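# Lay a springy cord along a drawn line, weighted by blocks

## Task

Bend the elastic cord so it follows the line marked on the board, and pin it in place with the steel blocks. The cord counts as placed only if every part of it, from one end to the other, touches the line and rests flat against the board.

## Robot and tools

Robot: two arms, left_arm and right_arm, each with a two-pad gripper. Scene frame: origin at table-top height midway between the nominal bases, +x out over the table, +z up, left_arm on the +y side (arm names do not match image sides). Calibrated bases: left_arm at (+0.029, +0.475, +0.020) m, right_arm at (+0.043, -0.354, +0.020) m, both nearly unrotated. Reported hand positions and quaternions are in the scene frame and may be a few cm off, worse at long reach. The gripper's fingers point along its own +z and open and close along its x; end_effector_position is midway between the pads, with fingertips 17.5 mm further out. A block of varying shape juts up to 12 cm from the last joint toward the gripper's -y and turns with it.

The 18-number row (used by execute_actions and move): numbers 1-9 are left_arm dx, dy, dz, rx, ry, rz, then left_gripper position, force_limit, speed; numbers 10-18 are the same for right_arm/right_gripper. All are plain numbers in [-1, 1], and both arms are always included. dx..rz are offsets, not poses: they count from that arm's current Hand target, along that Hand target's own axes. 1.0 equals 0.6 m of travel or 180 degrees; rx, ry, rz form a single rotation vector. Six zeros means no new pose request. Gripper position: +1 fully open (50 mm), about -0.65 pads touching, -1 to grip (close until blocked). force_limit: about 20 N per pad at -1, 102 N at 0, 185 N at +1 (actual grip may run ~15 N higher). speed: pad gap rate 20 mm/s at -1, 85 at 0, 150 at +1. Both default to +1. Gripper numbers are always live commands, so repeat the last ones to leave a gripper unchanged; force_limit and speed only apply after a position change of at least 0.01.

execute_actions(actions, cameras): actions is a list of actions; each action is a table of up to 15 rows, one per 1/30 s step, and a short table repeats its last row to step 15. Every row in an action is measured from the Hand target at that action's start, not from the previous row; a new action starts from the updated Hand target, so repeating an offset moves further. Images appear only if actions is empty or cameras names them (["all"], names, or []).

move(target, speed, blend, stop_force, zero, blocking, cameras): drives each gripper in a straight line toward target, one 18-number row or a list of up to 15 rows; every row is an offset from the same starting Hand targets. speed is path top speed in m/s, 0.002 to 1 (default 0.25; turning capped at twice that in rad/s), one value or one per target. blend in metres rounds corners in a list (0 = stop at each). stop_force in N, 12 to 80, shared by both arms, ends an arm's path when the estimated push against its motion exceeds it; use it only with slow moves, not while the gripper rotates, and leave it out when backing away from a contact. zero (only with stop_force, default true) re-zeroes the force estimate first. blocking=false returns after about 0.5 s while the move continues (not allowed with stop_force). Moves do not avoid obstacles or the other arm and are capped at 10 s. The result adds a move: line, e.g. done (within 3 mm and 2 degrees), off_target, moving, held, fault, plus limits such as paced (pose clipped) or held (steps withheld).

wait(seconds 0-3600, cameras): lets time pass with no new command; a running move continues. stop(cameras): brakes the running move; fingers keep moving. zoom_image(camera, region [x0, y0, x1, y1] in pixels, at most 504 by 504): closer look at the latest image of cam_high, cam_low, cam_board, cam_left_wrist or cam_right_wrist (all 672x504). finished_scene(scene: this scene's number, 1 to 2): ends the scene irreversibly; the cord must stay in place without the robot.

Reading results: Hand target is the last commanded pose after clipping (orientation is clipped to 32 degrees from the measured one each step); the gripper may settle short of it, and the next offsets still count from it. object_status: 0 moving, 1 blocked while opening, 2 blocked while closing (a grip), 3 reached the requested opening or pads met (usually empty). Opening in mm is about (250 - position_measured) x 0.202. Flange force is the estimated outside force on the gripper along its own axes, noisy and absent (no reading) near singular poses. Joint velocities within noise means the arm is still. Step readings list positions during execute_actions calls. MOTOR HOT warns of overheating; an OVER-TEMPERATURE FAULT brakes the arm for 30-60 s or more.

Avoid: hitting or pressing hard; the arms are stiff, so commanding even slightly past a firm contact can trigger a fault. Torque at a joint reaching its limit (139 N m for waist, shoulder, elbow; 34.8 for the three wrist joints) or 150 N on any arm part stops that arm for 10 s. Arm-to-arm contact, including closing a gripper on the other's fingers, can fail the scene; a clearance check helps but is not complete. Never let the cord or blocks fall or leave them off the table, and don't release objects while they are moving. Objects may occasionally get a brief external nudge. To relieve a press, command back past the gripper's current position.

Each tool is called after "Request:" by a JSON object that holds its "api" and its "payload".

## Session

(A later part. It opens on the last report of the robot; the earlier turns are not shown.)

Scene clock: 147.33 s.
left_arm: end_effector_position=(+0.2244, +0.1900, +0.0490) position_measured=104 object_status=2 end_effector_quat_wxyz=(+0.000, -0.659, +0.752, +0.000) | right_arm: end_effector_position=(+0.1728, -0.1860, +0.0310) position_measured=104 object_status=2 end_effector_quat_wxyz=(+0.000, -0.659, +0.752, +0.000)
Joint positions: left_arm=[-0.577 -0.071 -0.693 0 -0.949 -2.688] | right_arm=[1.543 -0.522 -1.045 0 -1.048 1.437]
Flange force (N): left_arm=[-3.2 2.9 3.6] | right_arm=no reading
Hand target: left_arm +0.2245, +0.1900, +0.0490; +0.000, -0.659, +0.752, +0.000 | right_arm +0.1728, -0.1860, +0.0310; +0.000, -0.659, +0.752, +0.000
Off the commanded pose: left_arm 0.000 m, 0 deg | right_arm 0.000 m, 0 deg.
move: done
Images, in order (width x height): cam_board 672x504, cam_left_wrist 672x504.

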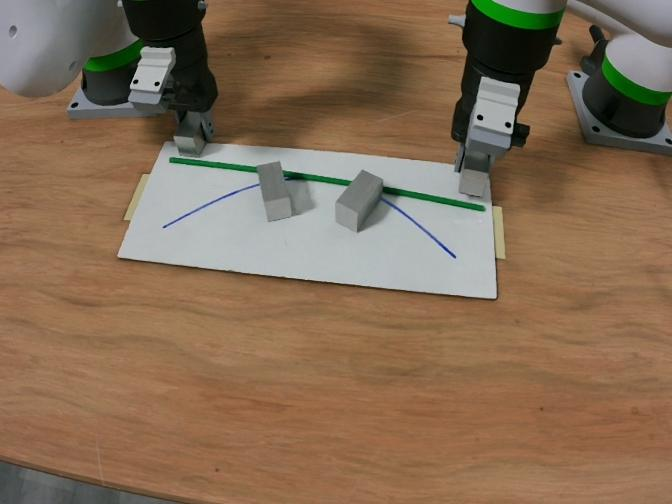

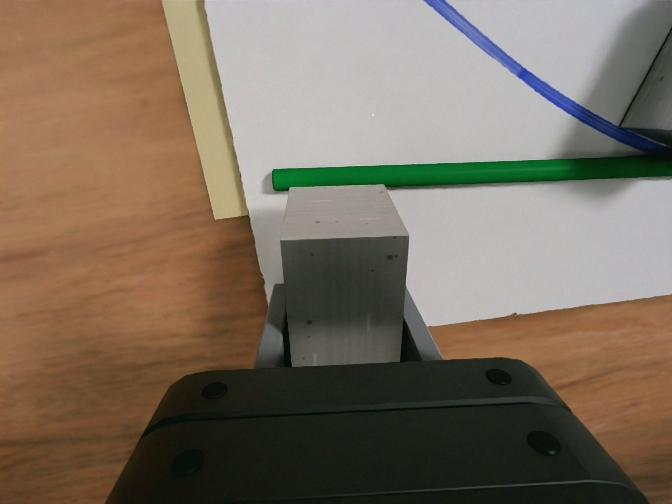

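Request:
{"api": "move", "payload": {"target": [[0,0,-0.05,0,0,0,-1,-0.6,-0.7,0,0,0,0,0,0,-1,-0.6,-0.7],[0.01,-0.1667,-0.05,0,0,0,-1,-0.6,-0.7,0,0,0,0,0,0,-1,-0.6,-0.7],[0.01,-0.1667,0.015,0,0,0,-1,-0.6,-0.7,0,0,0,0,0,0,-1,-0.6,-0.7]], "speed": 0.12}}

Request:
{"api": "move", "payload": {"target": [0,0,0.025,0,0,0,-1,-0.6,-0.7,0,0,0,0,0,0,-1,-0.6,-0.7], "speed": 0.01, "stop_force": 12}}

Request:
{"api": "move", "payload": {"target": [0,0,0,0,0,0,0.95,-1,-1,0,0,0,0,0,0,-1,-0.6,-0.7], "cameras": ["cam_left_wrist","cam_board"]}}

Scene clock: 157.30 s.
left_arm: end_effector_position=(+0.3229, +0.1710, +0.0401) position_measured=104 object_status=2 end_effector_quat_wxyz=(+0.000, -0.659, +0.752, +0.000) | right_arm: end_effector_position=(+0.1728, -0.1860, +0.0310) position_measured=104 object_status=2 end_effector_quat_wxyz=(+0.000, -0.659, +0.752, +0.000)
Joint positions: left_arm=[-0.483 0.14 -0.499 0 -0.931 -2.782] | right_arm=[1.543 -0.522 -1.045 0 -1.048 1.437]
Flange force (N): left_arm=[-0.7 0.7 5.7] | right_arm=no reading
Hand target: left_arm +0.3228, +0.1709, +0.0401; +0.000, -0.659, +0.752, +0.000 | right_arm +0.1728, -0.1860, +0.0310; +0.000, -0.659, +0.752, +0.000
Off the commanded pose: left_arm 0.000 m, 0 deg | right_arm 0.000 m, 0 deg.
move: done

Scene clock: 158.77 s.
left_arm: end_effector_position=(+0.3229, +0.1709, +0.0316) position_measured=104 object_status=2 end_effector_quat_wxyz=(+0.000, -0.659, +0.752, +0.000) | right_arm: end_effector_position=(+0.1728, -0.1860, +0.0310) position_measured=104 object_status=2 end_effector_quat_wxyz=(+0.000, -0.659, +0.752, +0.000)
Joint positions: left_arm=[-0.483 0.154 -0.507 0 -0.909 -2.782] | right_arm=[1.543 -0.522 -1.045 0 -1.048 1.437]
Flange force (N): left_arm=[-10.8 5.3 -24.0] | right_arm=no reading
Hand target: left_arm +0.3229, +0.1709, +0.0316; +0.000, -0.659, +0.752, +0.000 (not the last commanded pose) | right_arm +0.1728, -0.1860, +0.0310; +0.000, -0.659, +0.752, +0.000
Off the commanded pose: left_arm 0.007 m, 0 deg | right_arm 0.000 m, 0 deg.
move: contact (left_arm)

Scene clock: 159.97 s.
left_arm: end_effector_position=(+0.3229, +0.1709, +0.0316) position_measured=10 object_status=3 end_effector_quat_wxyz=(+0.000, -0.659, +0.752, +0.000) | right_arm: end_effector_position=(+0.1728, -0.1860, +0.0310) position_measured=104 object_status=2 end_effector_quat_wxyz=(+0.000, -0.659, +0.752, +0.000)
Joint positions: left_arm=[-0.483 0.154 -0.507 0 -0.909 -2.782] | right_arm=[1.543 -0.522 -1.045 0 -1.048 1.437]
Flange force (N): left_arm=[-1.7 1.4 -0.6] | right_arm=no reading
Hand target: left_arm +0.3229, +0.1709, +0.0316; +0.000, -0.659, +0.752, +0.000 | right_arm +0.1728, -0.1860, +0.0310; +0.000, -0.659, +0.752, +0.000
Off the commanded pose: left_arm 0.000 m, 0 deg | right_arm 0.000 m, 0 deg.
move: done
Images, in order (width x height): cam_board 672x504, cam_left_wrist 672x504.

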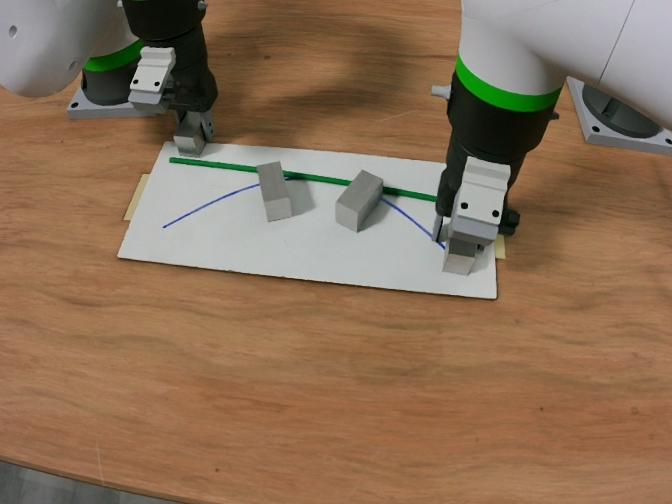

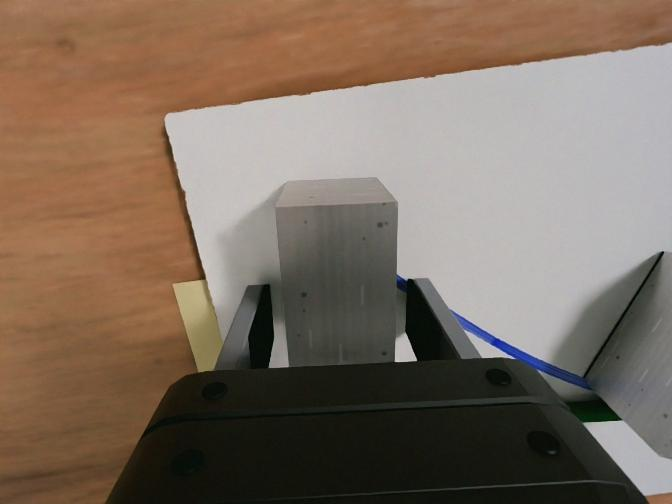

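Request:
{"api": "move", "payload": {"target": [[-0.0033,-0.0133,0.0025,0,0,0,0.95,-1,-1,0,0,0,0,0,0,-1,-0.6,-0.7],[-0.0033,-0.0133,0.0025,0,0,0,-1,-0.6,-0.7,0,0,0,0,0,0,-1,-0.6,-0.7],[-0.0033,-0.0133,-0.085,0,0,0,-1,-0.6,-0.7,0,0,0,0,0,0,-1,-0.6,-0.7],[-0.0103,0.1785,-0.085,0,0,0,-1,-0.6,-0.7,0,0,0,0,0,0,-1,-0.6,-0.7],[-0.0103,0.1785,0.001,0,0,0,-1,-0.6,-0.7,0,0,0,0,0,0,-1,-0.6,-0.7]], "speed": [0.03,0.03,0.08,0.12,0.04], "cameras": ["cam_left_wrist"]}}

Scene clock: 171.60 s.
left_arm: end_effector_position=(+0.2175, +0.1911, +0.0309) position_measured=104 object_status=2 end_effector_quat_wxyz=(+0.000, -0.659, +0.752, +0.000) | right_arm: end_effector_position=(+0.1728, -0.1860, +0.0310) position_measured=104 object_status=2 end_effector_quat_wxyz=(+0.000, -0.659, +0.752, +0.000)
Joint positions: left_arm=[-0.587 -0.05 -0.726 0 -0.894 -2.678] | right_arm=[1.543 -0.522 -1.045 0 -1.048 1.437]
Flange force (N): left_arm=[-2.1 0.6 5.1] | right_arm=no reading
Hand target: left_arm +0.2175, +0.1911, +0.0309; +0.000, -0.659, +0.752, +0.000 | right_arm +0.1728, -0.1860, +0.0310; +0.000, -0.659, +0.752, +0.000
Off the commanded pose: left_arm 0.000 m, 0 deg | right_arm 0.000 m, 0 deg.
move: done

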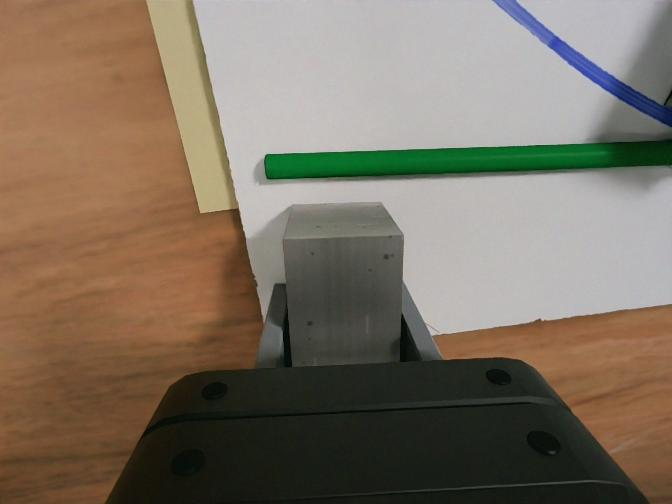

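Request:
{"api": "move", "payload": {"target": [-0.009,-0.083,0,0,0,0.1,-1,-0.6,-0.7,-0.0065,-0.1,0,0,0,-0.117,-1,-0.6,-0.7], "speed": 0.03, "cameras": ["cam_left_wrist","cam_right_wrist","cam_board"]}}

Scene clock: 187.13 s.
left_arm: end_effector_position=(+0.2676, +0.1899, +0.0309) position_measured=104 object_status=2 end_effector_quat_wxyz=(+0.000, -0.533, +0.846, +0.000) | right_arm: end_effector_position=(+0.2328, -0.1901, +0.0311) position_measured=104 object_status=2 end_effector_quat_wxyz=(+0.000, +0.785, -0.619, +0.000)
Joint positions: left_arm=[-0.51 0.032 -0.645 0 -0.893 -3.069] | right_arm=[1.229 -0.345 -0.952 0.001 -0.964 2.119]
Flange force (N): left_arm=[-1.1 1.9 4.7] | right_arm=[3.3 9.5 3.9]
Hand target: left_arm +0.2676, +0.1899, +0.0309; +0.000, -0.533, +0.846, +0.000 | right_arm +0.2328, -0.1901, +0.0311; +0.000, +0.785, -0.619, +0.000
Off the commanded pose: left_arm 0.000 m, 0 deg | right_arm 0.000 m, 0 deg.
move: done
Images, in order (width x height): cam_board 672x504, cam_left_wrist 672x504, cam_right_wrist 672x504.

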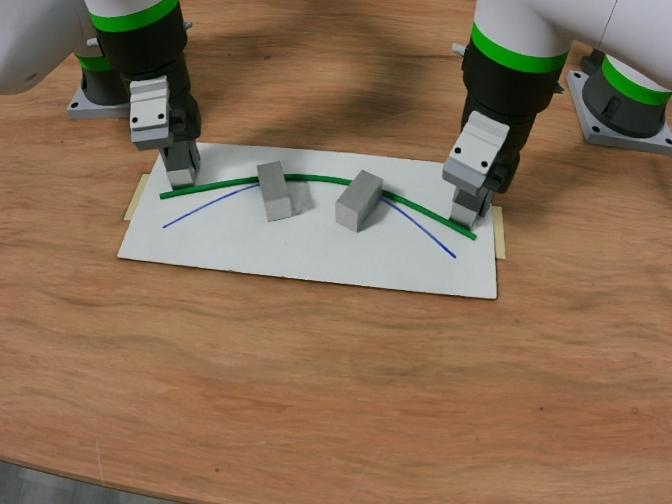

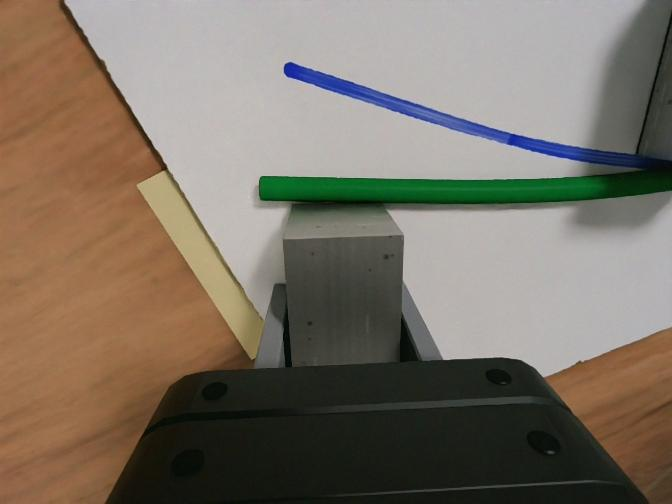

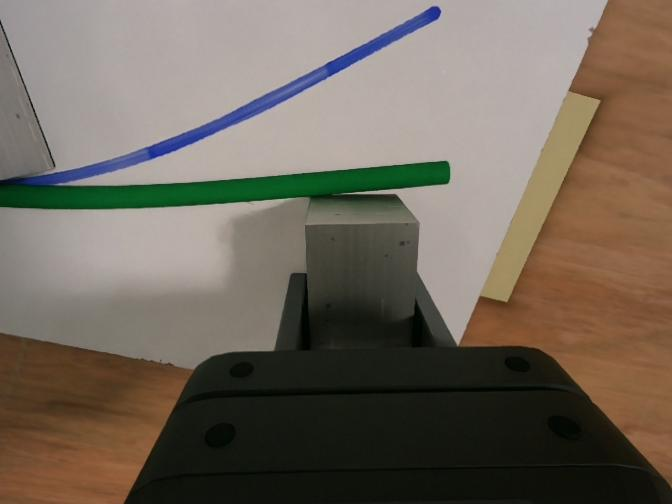

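Request:
{"api": "move", "payload": {"target": [-0.0133,-0.045,0,0,0,0.083,-1,-0.6,-0.7,0.0273,-0.0583,0,0,0,-0.111,-1,-0.6,-0.7], "speed": 0.03, "cameras": ["cam_left_wrist","cam_right_wrist","cam_board"]}}

Scene clock: 204.73 s.
left_arm: end_effector_position=(+0.2954, +0.1855, +0.0310) position_measured=104 object_status=2 end_effector_quat_wxyz=(+0.000, -0.419, +0.908, +0.000) | right_arm: end_effector_position=(+0.2706, -0.1978, +0.0311) position_measured=104 object_status=2 end_effector_quat_wxyz=(+0.000, +0.881, -0.473, +0.000)
Joint positions: left_arm=[-0.483 0.086 -0.587 0 -0.897 -3.357] | right_arm=[1.063 -0.25 -0.89 0.001 -0.931 2.633]
Flange force (N): left_arm=[-0.7 1.5 5.0] | right_arm=[-1.8 9.9 3.8]
Hand target: left_arm +0.2954, +0.1855, +0.0310; +0.000, -0.419, +0.908, +0.000 | right_arm +0.2706, -0.1978, +0.0311; +0.000, +0.881, -0.473, +0.000
Off the commanded pose: left_arm 0.000 m, 0 deg | right_arm 0.000 m, 0 deg.
move: done
Images, in order (width x height): cam_board 672x504, cam_left_wrist 672x504, cam_right_wrist 672x504.

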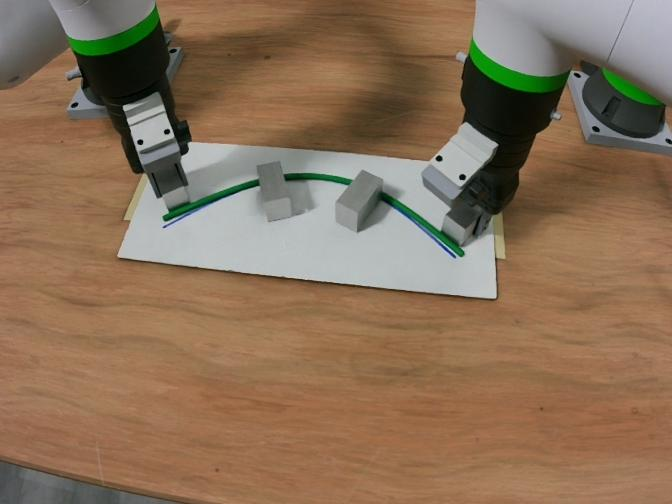

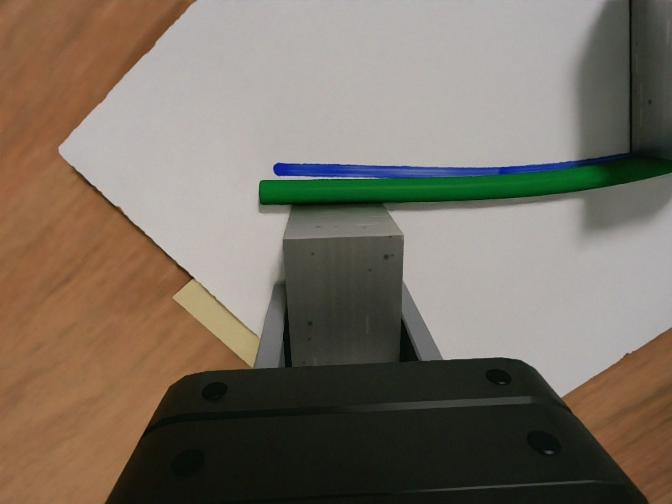

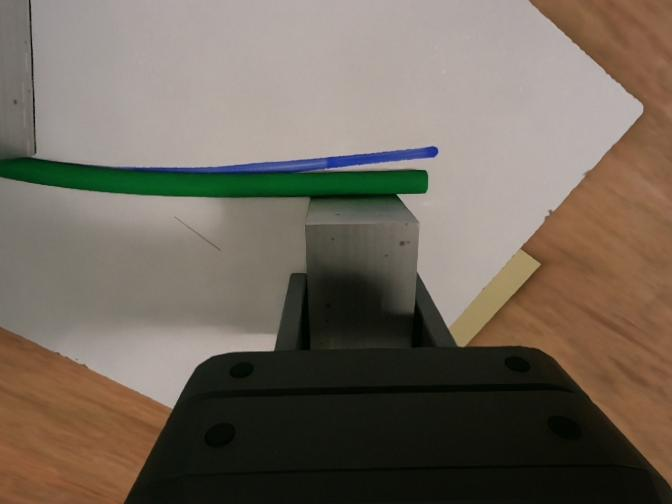

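Request:
{"api": "move", "payload": {"target": [-0.0026,-0.0095,0,0,0,0.014,-1,-0.6,-0.7,0.0052,-0.011,0,0,0,-0.028,-1,-0.6,-0.7], "speed": 0.02, "cameras": ["cam_left_wrist","cam_right_wrist"]}}

Request:
{"api": "zoom_image", "payload": {"camera": "cam_left_wrist", "region": [240, 130, 480, 250]}}

Request:
{"api": "zoom_image", "payload": {"camera": "cam_right_wrist", "region": [220, 130, 460, 250]}}

Scene clock: 213.63 s.
left_arm: end_effector_position=(+0.3007, +0.1830, +0.0310) position_measured=104 object_status=2 end_effector_quat_wxyz=(+0.000, -0.399, +0.917, +0.000) | right_arm: end_effector_position=(+0.2778, -0.1968, +0.0311) position_measured=104 object_status=2 end_effector_quat_wxyz=(+0.000, +0.901, -0.434, +0.000)
Joint positions: left_arm=[-0.483 0.099 -0.573 0 -0.899 -3.401] | right_arm=[1.039 -0.227 -0.873 0.001 -0.925 2.745]
Flange force (N): left_arm=[-0.4 1.3 5.1] | right_arm=[-2.3 9.4 3.4]
Hand target: left_arm +0.3007, +0.1830, +0.0310; +0.000, -0.399, +0.917, +0.000 | right_arm +0.2778, -0.1968, +0.0311; +0.000, +0.901, -0.434, +0.000
Off the commanded pose: left_arm 0.000 m, 0 deg | right_arm 0.000 m, 0 deg.
move: done

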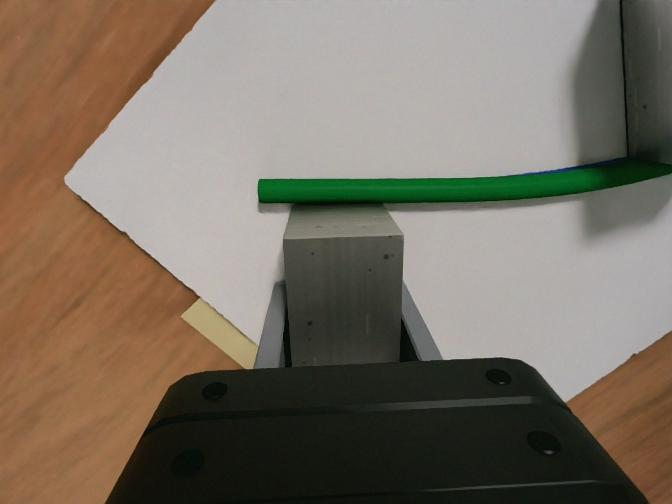

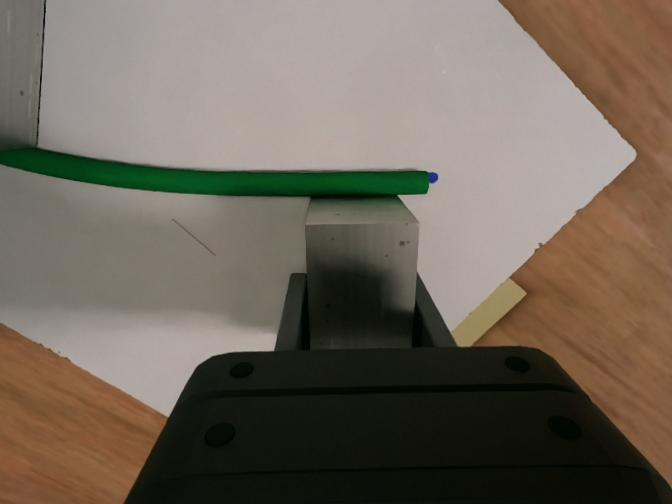

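Scaled by 2.100.

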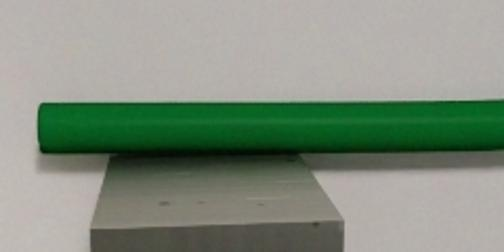

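Scaled by 2.100.

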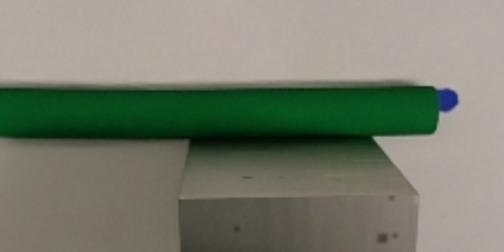

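Request:
{"api": "move", "payload": {"target": [0,-0.0022,0,0,0,0,-1,-0.6,-0.7,0,-0.0018,0,0,0,-0.005,-1,-0.6,-0.7], "speed": 0.02, "cameras": ["cam_left_wrist","cam_board"]}}

Request:
{"api": "zoom_image", "payload": {"camera": "cam_board", "region": [340, 160, 500, 280]}}

Request:
{"api": "zoom_image", "payload": {"camera": "cam_board", "region": [140, 150, 360, 270]}}

Request:
{"api": "zoom_image", "payload": {"camera": "cam_left_wrist", "region": [432, 110, 672, 250]}}

Scene clock: 218.70 s.
left_arm: end_effector_position=(+0.3017, +0.1821, +0.0310) position_measured=104 object_status=2 end_effector_quat_wxyz=(+0.000, -0.399, +0.917, +0.000) | right_arm: end_effector_position=(+0.2787, -0.1961, +0.0311) position_measured=104 object_status=2 end_effector_quat_wxyz=(+0.000, +0.904, -0.427, +0.000)
Joint positions: left_arm=[-0.483 0.102 -0.569 0 -0.899 -3.401] | right_arm=[1.038 -0.223 -0.871 0.001 -0.924 2.762]
Flange force (N): left_arm=[-1.3 2.3 5.1] | right_arm=[-2.0 9.4 3.2]
Hand target: left_arm +0.3017, +0.1821, +0.0310; +0.000, -0.399, +0.917, +0.000 | right_arm +0.2787, -0.1961, +0.0311; +0.000, +0.904, -0.427, +0.000
Off the commanded pose: left_arm 0.000 m, 0 deg | right_arm 0.000 m, 0 deg.
move: done
Images, in order (width x height): cam_board 672x504, cam_left_wrist 672x504.

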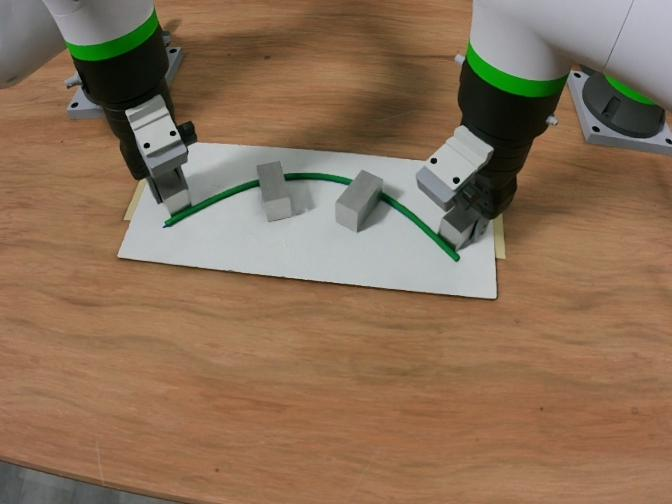

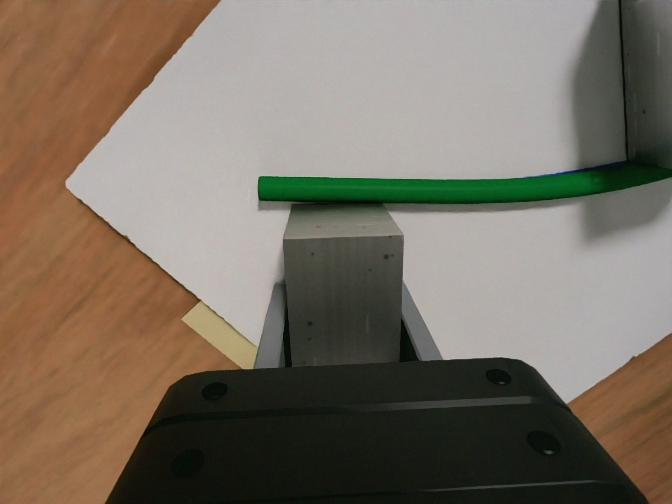

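Scaled by 3.150.

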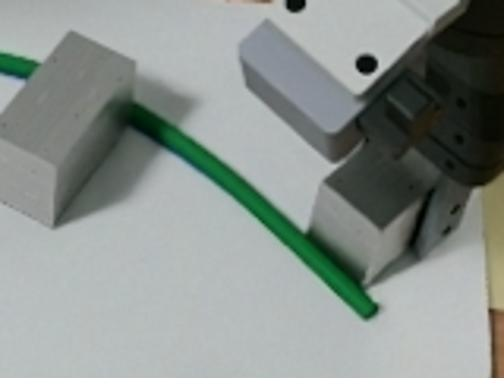

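Scaled by 2.291.

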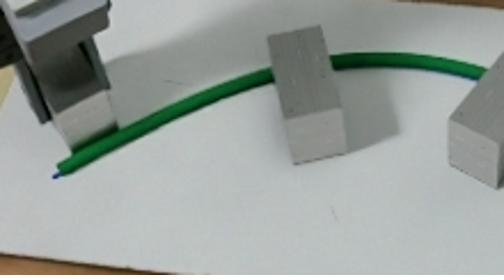

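Scaled by 2.100.

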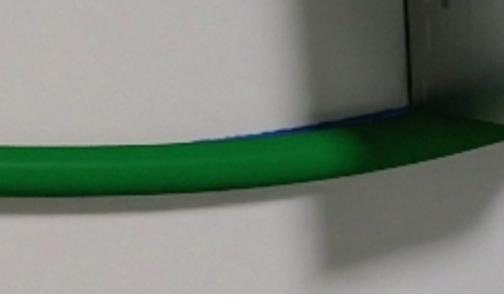

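Request:
{"api": "move", "payload": {"target": [[0,0,0.0008,0,0,0,-1,-0.6,-0.7,0,0,0.001,0,0,0,-1,-0.6,-0.7],[0,0,0.0008,0,0,0,0.95,-0.6,-0.9,0,0,0.001,0,0,0,0.95,-0.6,-0.9],[0,0,-0.07,0,0,0,0.95,-0.6,-0.9,0,0,-0.07,0,0,0,0.95,-0.6,-0.9],[0,0,-0.12,0,0,0,0.95,-0.6,-0.9,0,0.1,-0.13,0,0,0,0.95,-0.6,-0.9]], "speed": [0.01,0.01,0.08,0.15], "cameras": ["cam_left_wrist","cam_right_wrist","cam_board"]}}

Request:
{"api": "zoom_image", "payload": {"camera": "cam_board", "region": [140, 150, 300, 270]}}

Request:
{"api": "zoom_image", "payload": {"camera": "cam_left_wrist", "region": [250, 80, 600, 240]}}

Scene clock: 227.73 s.
left_arm: end_effector_position=(+0.3017, +0.1821, +0.1030) position_measured=10 object_status=3 end_effector_quat_wxyz=(+0.000, -0.399, +0.917, +0.000) | right_arm: end_effector_position=(+0.2323, -0.2342, +0.1091) position_measured=10 object_status=3 end_effector_quat_wxyz=(+0.000, +0.904, -0.427, +0.000)
Joint positions: left_arm=[-0.483 -0.009 -0.486 0 -1.093 -3.401] | right_arm=[1.155 -0.596 -0.881 0 -1.286 2.646]
Flange force (N): left_arm=[-0.2 2.1 -0.3] | right_arm=[-1.2 9.4 1.0]
Hand target: left_arm +0.3017, +0.1821, +0.1030; +0.000, -0.399, +0.917, +0.000 | right_arm +0.2323, -0.2342, +0.1091; +0.000, +0.904, -0.427, +0.000
Off the commanded pose: left_arm 0.000 m, 0 deg | right_arm 0.000 m, 0 deg.
move: done
Images, in order (width x height): cam_board 672x504, cam_left_wrist 672x504, cam_right_wrist 672x504.

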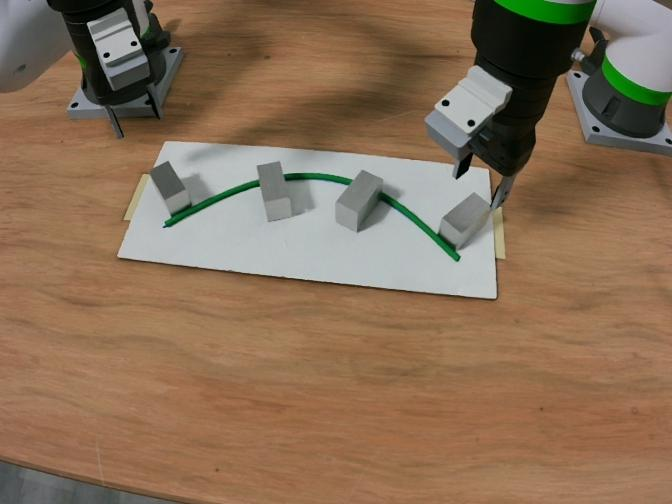

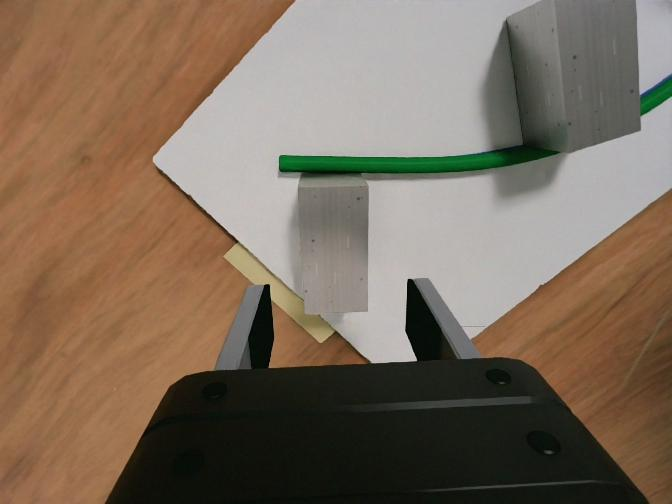

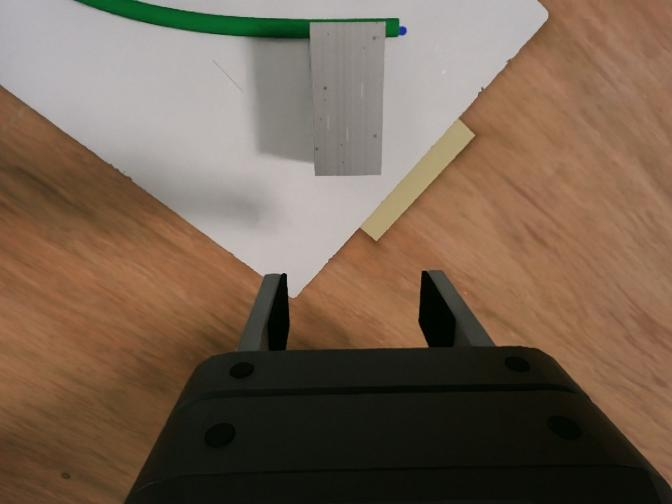

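Scaled by 3.150.

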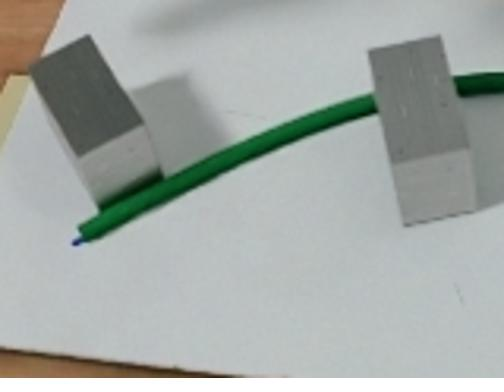

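Scaled by 1.440.

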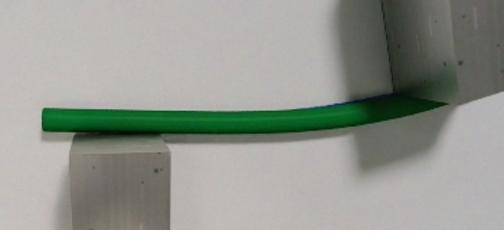

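Request:
{"api": "move", "payload": {"target": [[-0.07,-0.0605,0,0,0,0,-0.62,-1,0,0,0,0,0,0,0,0.95,-0.6,-0.9],[-0.07,-0.0605,0.1265,0,0,0,-0.62,-1,0,0,0,0,0,0,0,0.95,-0.6,-0.9]], "speed": [0.1,0.05], "cameras": ["cam_left_wrist","cam_board"]}}

Scene clock: 236.43 s.
left_arm: end_effector_position=(+0.3569, +0.1880, +0.0271) position_measured=246 object_status=3 end_effector_quat_wxyz=(+0.000, -0.399, +0.917, +0.000) | right_arm: end_effector_position=(+0.2323, -0.2342, +0.1091) position_measured=10 object_status=3 end_effector_quat_wxyz=(+0.000, +0.904, -0.427, +0.000)
Joint positions: left_arm=[-0.409 0.191 -0.476 0 -0.904 -3.475] | right_arm=[1.155 -0.596 -0.881 0 -1.286 2.646]
Flange force (N): left_arm=[-0.2 0.0 0.4] | right_arm=[-3.1 9.0 1.4]
Hand target: left_arm +0.3569, +0.1880, +0.0271; +0.000, -0.399, +0.917, +0.000 | right_arm +0.2323, -0.2342, +0.1091; +0.000, +0.904, -0.427, +0.000
Off the commanded pose: left_arm 0.000 m, 0 deg | right_arm 0.000 m, 0 deg.
move: done
Images, in order (width x height): cam_board 672x504, cam_left_wrist 672x504.

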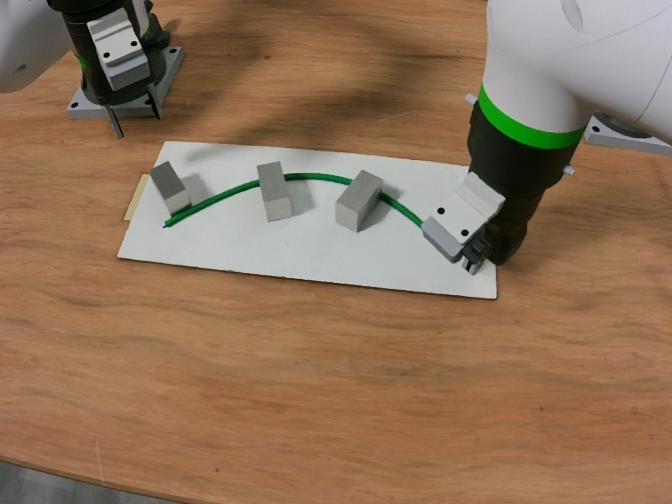

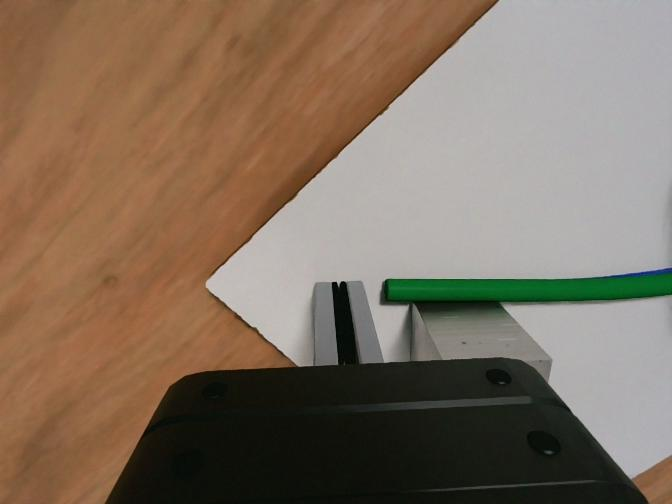

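Request:
{"api": "move", "payload": {"target": [0.0172,0,0,0,0,0,-0.62,-1,0,0,0,0,0,0,0,0.95,-0.6,-0.9], "speed": 0.01, "cameras": ["cam_left_wrist"]}}

Request:
{"api": "wait", "payload": {"seconds": 0, "cameras": ["cam_board"]}}

Request:
{"api": "zoom_image", "payload": {"camera": "cam_board", "region": [140, 150, 300, 270]}}

Scene clock: 240.67 s.
left_arm: end_effector_position=(+0.3499, +0.1805, +0.0271) position_measured=246 object_status=3 end_effector_quat_wxyz=(+0.000, -0.399, +0.917, +0.000) | right_arm: end_effector_position=(+0.2323, -0.2342, +0.1091) position_measured=10 object_status=3 end_effector_quat_wxyz=(+0.000, +0.904, -0.427, +0.000)
Joint positions: left_arm=[-0.432 0.191 -0.476 0 -0.903 -3.452] | right_arm=[1.155 -0.596 -0.881 0 -1.286 2.646]
Flange force (N): left_arm=[-0.5 1.9 -0.4] | right_arm=[-3.3 8.7 1.5]
Hand target: left_arm +0.3498, +0.1805, +0.0271; +0.000, -0.399, +0.917, +0.000 | right_arm +0.2323, -0.2342, +0.1091; +0.000, +0.904, -0.427, +0.000
Off the commanded pose: left_arm 0.000 m, 0 deg | right_arm 0.000 m, 0 deg.
move: done

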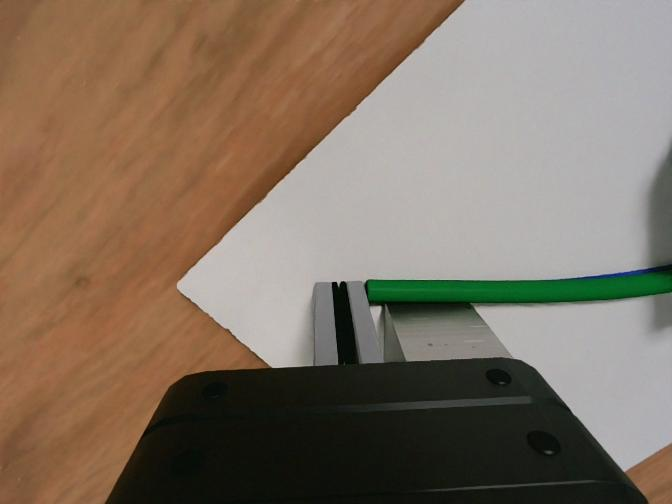

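Scene clock: 240.67 s.
left_arm: end_effector_position=(+0.3499, +0.1805, +0.0271) position_measured=246 object_status=3 end_effector_quat_wxyz=(+0.000, -0.399, +0.917, +0.000) | right_arm: end_effector_position=(+0.2323, -0.2342, +0.1091) position_measured=10 object_status=3 end_effector_quat_wxyz=(+0.000, +0.904, -0.427, +0.000)
Joint positions: left_arm=[-0.432 0.191 -0.476 0 -0.903 -3.452] | right_arm=[1.155 -0.596 -0.881 0 -1.286 2.646]
Flange force (N): left_arm=[-0.5 1.9 -0.4] | right_arm=[-3.3 8.7 1.5]
Hand target: left_arm +0.3498, +0.1805, +0.0271; +0.000, -0.399, +0.917, +0.000 | right_arm +0.2323, -0.2342, +0.1091; +0.000, +0.904, -0.427, +0.000
Tool commands: left_gripper/position=-0.62 left_gripper/force_limit=-1.0 left_gripper/speed=+0.0 right_gripper/position=+0.95 right_gripper/force_limit=-0.6 right_gripper/speed=-0.9
Off the commanded pose: left_arm 0.000 m, 0 deg | right_arm 0.000 m, 0 deg.

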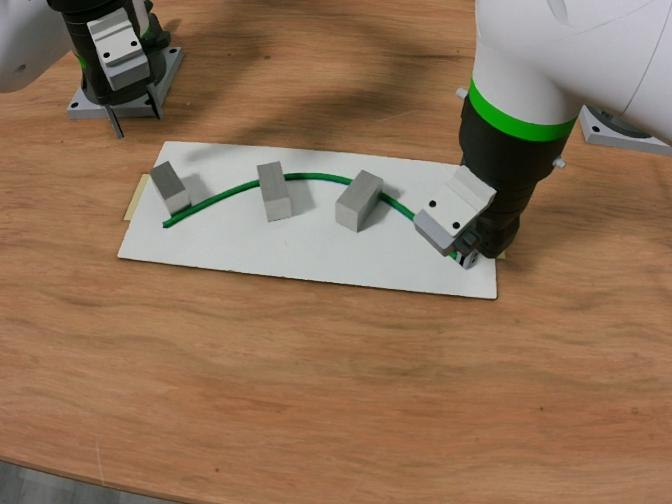

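Scaled by 3.150.

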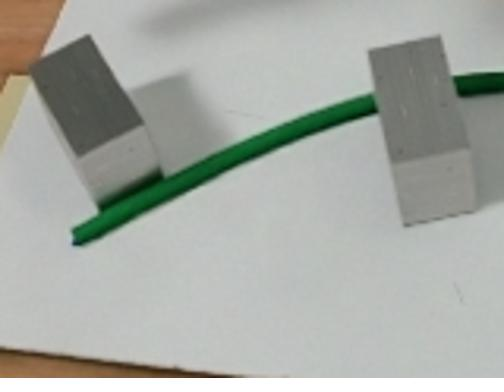

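Request:
{"api": "move", "payload": {"target": [[-0.006,0,0,0,0,0,-0.62,-1,0,0,0,0,0,0,0,0.95,-0.6,-0.9],[-0.006,0,-0.16,0,0,0,0.95,-1,0,0,0,0,0,0,0,0.95,-0.6,-0.9]], "speed": 0.1}}

Scene clock: 245.47 s.
left_arm: end_effector_position=(+0.3523, +0.1831, +0.1231) position_measured=10 object_status=3 end_effector_quat_wxyz=(+0.000, -0.399, +0.917, +0.000) | right_arm: end_effector_position=(+0.2323, -0.2342, +0.1091) position_measured=10 object_status=3 end_effector_quat_wxyz=(+0.000, +0.904, -0.427, +0.000)
Joint positions: left_arm=[-0.424 0.058 -0.366 0 -1.147 -3.46] | right_arm=[1.155 -0.596 -0.881 0 -1.286 2.646]
Flange force (N): left_arm=[-0.4 1.0 0.4] | right_arm=[-3.7 9.7 1.4]
Hand target: left_arm +0.3523, +0.1831, +0.1231; +0.000, -0.399, +0.917, +0.000 | right_arm +0.2323, -0.2342, +0.1091; +0.000, +0.904, -0.427, +0.000
Off the commanded pose: left_arm 0.000 m, 0 deg | right_arm 0.000 m, 0 deg.
move: done

Request:
{"api": "move", "payload": {"target": [[0.11,-0.05,0,0,0,-0.544,0.95,-1,0,0,0,0,0,0,0,0.95,-0.6,-0.9],[0.2308,-0.0961,0.047,0,0,0.912,0.95,-1,0,0,0,0,0,0,0,0.95,-0.6,-0.9]], "speed": 0.3, "cameras": ["cam_left_wrist"]}}

Request:
{"api": "zoom_image", "payload": {"camera": "cam_left_wrist", "region": [100, 120, 600, 320]}}

Scene clock: 256.63 s.
left_arm: end_effector_position=(+0.3000, +0.0425, +0.0949) position_measured=10 object_status=3 end_effector_quat_wxyz=(+0.000, +0.853, +0.521, +0.000) | right_arm: end_effector_position=(+0.2323, -0.2342, +0.1091) position_measured=10 object_status=3 end_effector_quat_wxyz=(+0.000, +0.904, -0.427, +0.000)
Joint positions: left_arm=[-0.746 0.267 -0.193 0 -1.11 0.28] | right_arm=[1.155 -0.596 -0.881 0 -1.286 2.646]
Flange force (N): left_arm=[1.3 -0.8 0.1] | right_arm=[-4.0 9.2 1.3]
Hand target: left_arm +0.3000, +0.0425, +0.0949; +0.000, +0.853, +0.521, +0.000 | right_arm +0.2323, -0.2342, +0.1091; +0.000, +0.904, -0.427, +0.000
Off the commanded pose: left_arm 0.000 m, 0 deg | right_arm 0.000 m, 0 deg.
move: done

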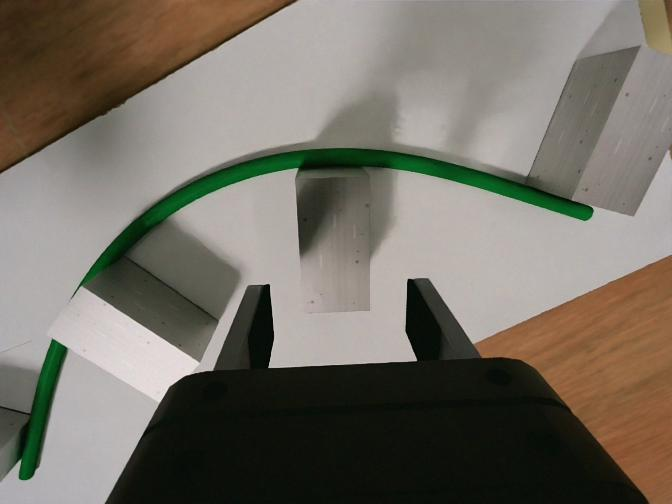

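Scaled by 1.008.

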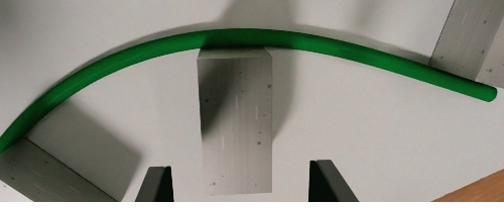

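Request:
{"api": "move", "payload": {"target": [[0,0,-0.08,0,0,0,0.95,-1,0,0,-0.1,0,0,0,0,0.95,-0.6,-0.9],[0,0,-0.08,0,0,0,0.95,-1,0,0,-0.1,0.1302,0,0,0,0.95,-0.6,-0.9]], "speed": 0.08, "cameras": ["cam_right_wrist"]}}

Request:
{"api": "zoom_image", "payload": {"camera": "cam_right_wrist", "region": [220, 130, 460, 250]}}

Scene clock: 262.43 s.
left_arm: end_effector_position=(+0.3000, +0.0425, +0.1429) position_measured=10 object_status=3 end_effector_quat_wxyz=(+0.000, +0.853, +0.521, +0.000) | right_arm: end_effector_position=(+0.2787, -0.1961, +0.0310) position_measured=10 object_status=3 end_effector_quat_wxyz=(+0.000, +0.904, -0.427, +0.000)
Joint positions: left_arm=[-0.746 0.221 -0.13 0 -1.22 0.28] | right_arm=[1.038 -0.223 -0.871 0 -0.923 2.762]
Flange force (N): left_arm=[1.1 -0.9 0.2] | right_arm=[-0.2 7.0 -0.6]
Hand target: left_arm +0.3000, +0.0425, +0.1429; +0.000, +0.853, +0.521, +0.000 | right_arm +0.2787, -0.1961, +0.0309; +0.000, +0.904, -0.427, +0.000
Off the commanded pose: left_arm 0.000 m, 0 deg | right_arm 0.000 m, 0 deg.
move: done

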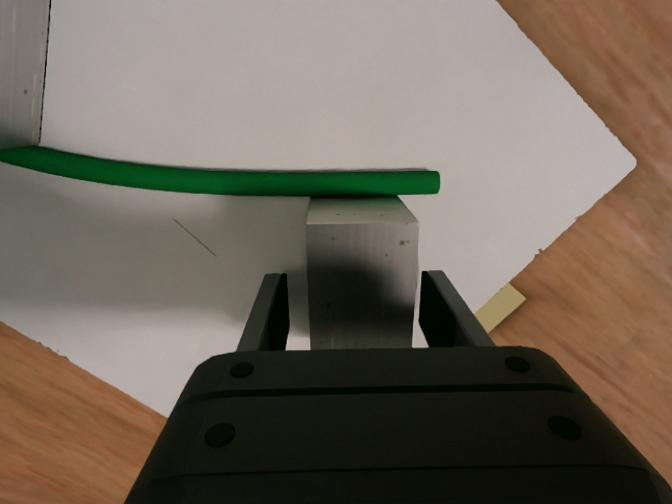

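Scaled by 2.100.

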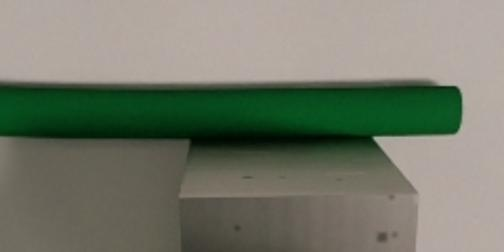

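Request:
{"api": "move", "payload": {"target": [[0,0,0,0,0,0,0.95,-1,0,0,0,0,0,0,0,-1,-0.9,-0.9],[0,0,0,0,0,0,0.95,-1,0,0,-0.002,0,0,0,-0.004,-1,-0.9,-0.9],[0,0,0,0,0,0,0.95,-1,0,0,-0.002,0,0,0,-0.004,0.95,-0.9,-0.9],[0,0,0,0,0,0,0.95,-1,0,0,-0.002,-0.12,0,0,-0.004,0.95,-0.9,-0.9],[0,-0.0,0,0,0,0,0.95,-1,0,0,0.15,-0.13,0,0,-0.004,0.95,-0.9,-0.9]], "speed": [0.02,0.01,0.02,0.08,0.15]}}

Request:
{"api": "move", "payload": {"target": [-0.3,0.1,-0.08,0,0,0,0.95,-1,0,0,0,0,0,0,0,0.95,-0.9,-0.9], "cameras": ["cam_board"]}}

Request:
{"api": "zoom_image", "payload": {"camera": "cam_board", "region": [145, 150, 305, 250]}}

Request:
{"api": "zoom_image", "payload": {"camera": "cam_board", "region": [330, 160, 490, 280]}}

Scene clock: 273.80 s.
left_arm: end_effector_position=(+0.3000, +0.0425, +0.1429) position_measured=10 object_status=3 end_effector_quat_wxyz=(+0.000, +0.853, +0.521, +0.000) | right_arm: end_effector_position=(+0.2091, -0.2532, +0.1089) position_measured=10 object_status=3 end_effector_quat_wxyz=(+0.000, +0.907, -0.422, +0.000)
Joint positions: left_arm=[-0.746 0.221 -0.13 0 -1.22 0.28] | right_arm=[1.25 -0.742 -0.938 0 -1.375 2.564]
Flange force (N): left_arm=[0.8 -0.7 0.4] | right_arm=no reading
Hand target: left_arm +0.3000, +0.0425, +0.1429; +0.000, +0.853, +0.521, +0.000 | right_arm +0.2091, -0.2532, +0.1090; +0.000, +0.907, -0.422, +0.000
Off the commanded pose: left_arm 0.000 m, 0 deg | right_arm 0.000 m, 0 deg.
move: done

Scene clock: 275.23 s.
left_arm: end_effector_position=(+0.2764, -0.0951, +0.1788) position_measured=10 object_status=3 end_effector_quat_wxyz=(+0.006, +0.854, +0.521, -0.003) | right_arm: end_effector_position=(+0.2091, -0.2532, +0.1090) position_measured=10 object_status=3 end_effector_quat_wxyz=(+0.000, +0.907, -0.422, +0.000)
Joint positions: left_arm=[-0.94 0.458 0.269 0.007 -1.371 0.471] | right_arm=[1.25 -0.743 -0.938 0 -1.375 2.563]
Flange force (N): left_arm=[3.1 -2.7 1.1] | right_arm=no reading
Hand target: left_arm +0.2764, -0.0950, +0.1788; +0.006, +0.854, +0.521, -0.003 (not the last commanded pose) | right_arm +0.2091, -0.2532, +0.1090; +0.000, +0.907, -0.422, +0.000
Off the commanded pose: left_arm 0.052 m, 1 deg | right_arm 0.000 m, 0 deg.
move: held (left_arm; a check stopped the path); limits=held
pose unreachable (left arm): on one or more control steps of this call, first in action 0 (counted from 0), this arm could not follow its commanded pose, so it was not sent that pose on those steps. It may still have moved: this result reports where it is.
cause: moving toward the commanded pose would bring a part of the arm too close to another arm (this arm's gripper and the right arm's gripper, 43 mm apart when this arm was first held).

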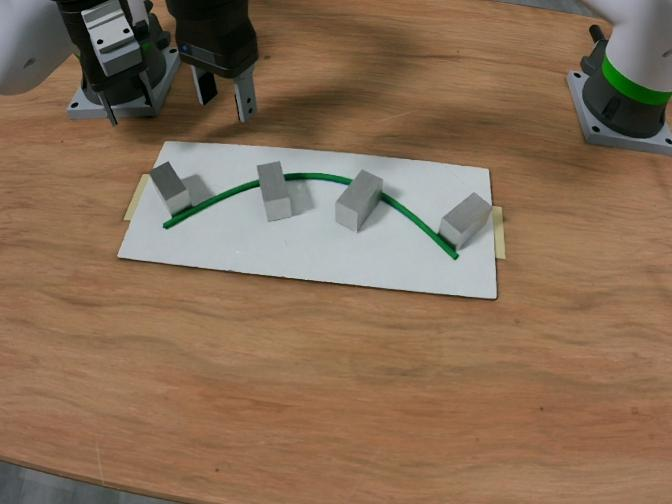

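Scaled by 3.150.

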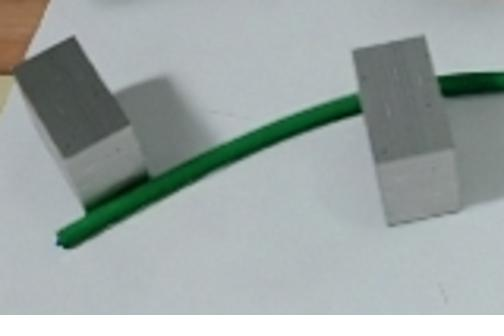

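Scaled by 3.150.

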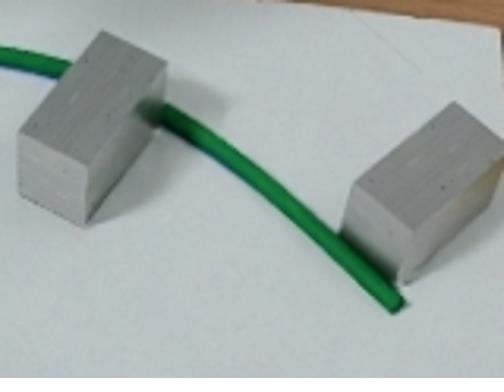

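Request:
{"api": "move", "payload": {"target": [[0.2218,-0.0698,0.06,0.0022,0.0036,0,0.95,-1,0,0,0,0,0,0,0,0.95,-0.9,-0.9],[0.2218,-0.0698,0.246,0.0022,0.0036,0,0.95,-1,0,0,0,0,0,0,0,0.95,-0.9,-0.9]], "speed": [0.15,0.06], "cameras": ["cam_left_wrist"]}}

Scene clock: 284.03 s.
left_arm: end_effector_position=(+0.3003, +0.0405, +0.0294) position_measured=10 object_status=3 end_effector_quat_wxyz=(+0.000, +0.854, +0.521, +0.000) | right_arm: end_effector_position=(+0.2091, -0.2532, +0.1090) position_measured=10 object_status=3 end_effector_quat_wxyz=(+0.000, +0.907, -0.422, +0.000)
Joint positions: left_arm=[-0.749 0.355 -0.253 0 -0.962 0.282] | right_arm=[1.25 -0.743 -0.938 0 -1.375 2.563]
Flange force (N): left_arm=[1.0 -1.1 -0.4] | right_arm=no reading
Hand target: left_arm +0.3003, +0.0404, +0.0294; +0.000, +0.854, +0.521, +0.000 | right_arm +0.2091, -0.2532, +0.1090; +0.000, +0.907, -0.422, +0.000
Off the commanded pose: left_arm 0.000 m, 0 deg | right_arm 0.000 m, 0 deg.
move: done

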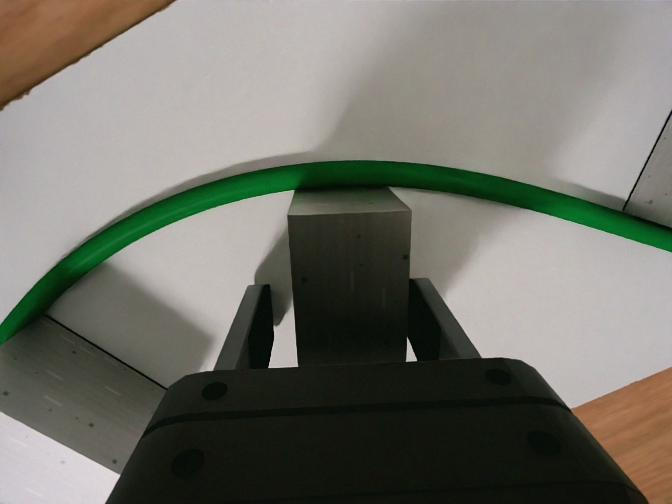

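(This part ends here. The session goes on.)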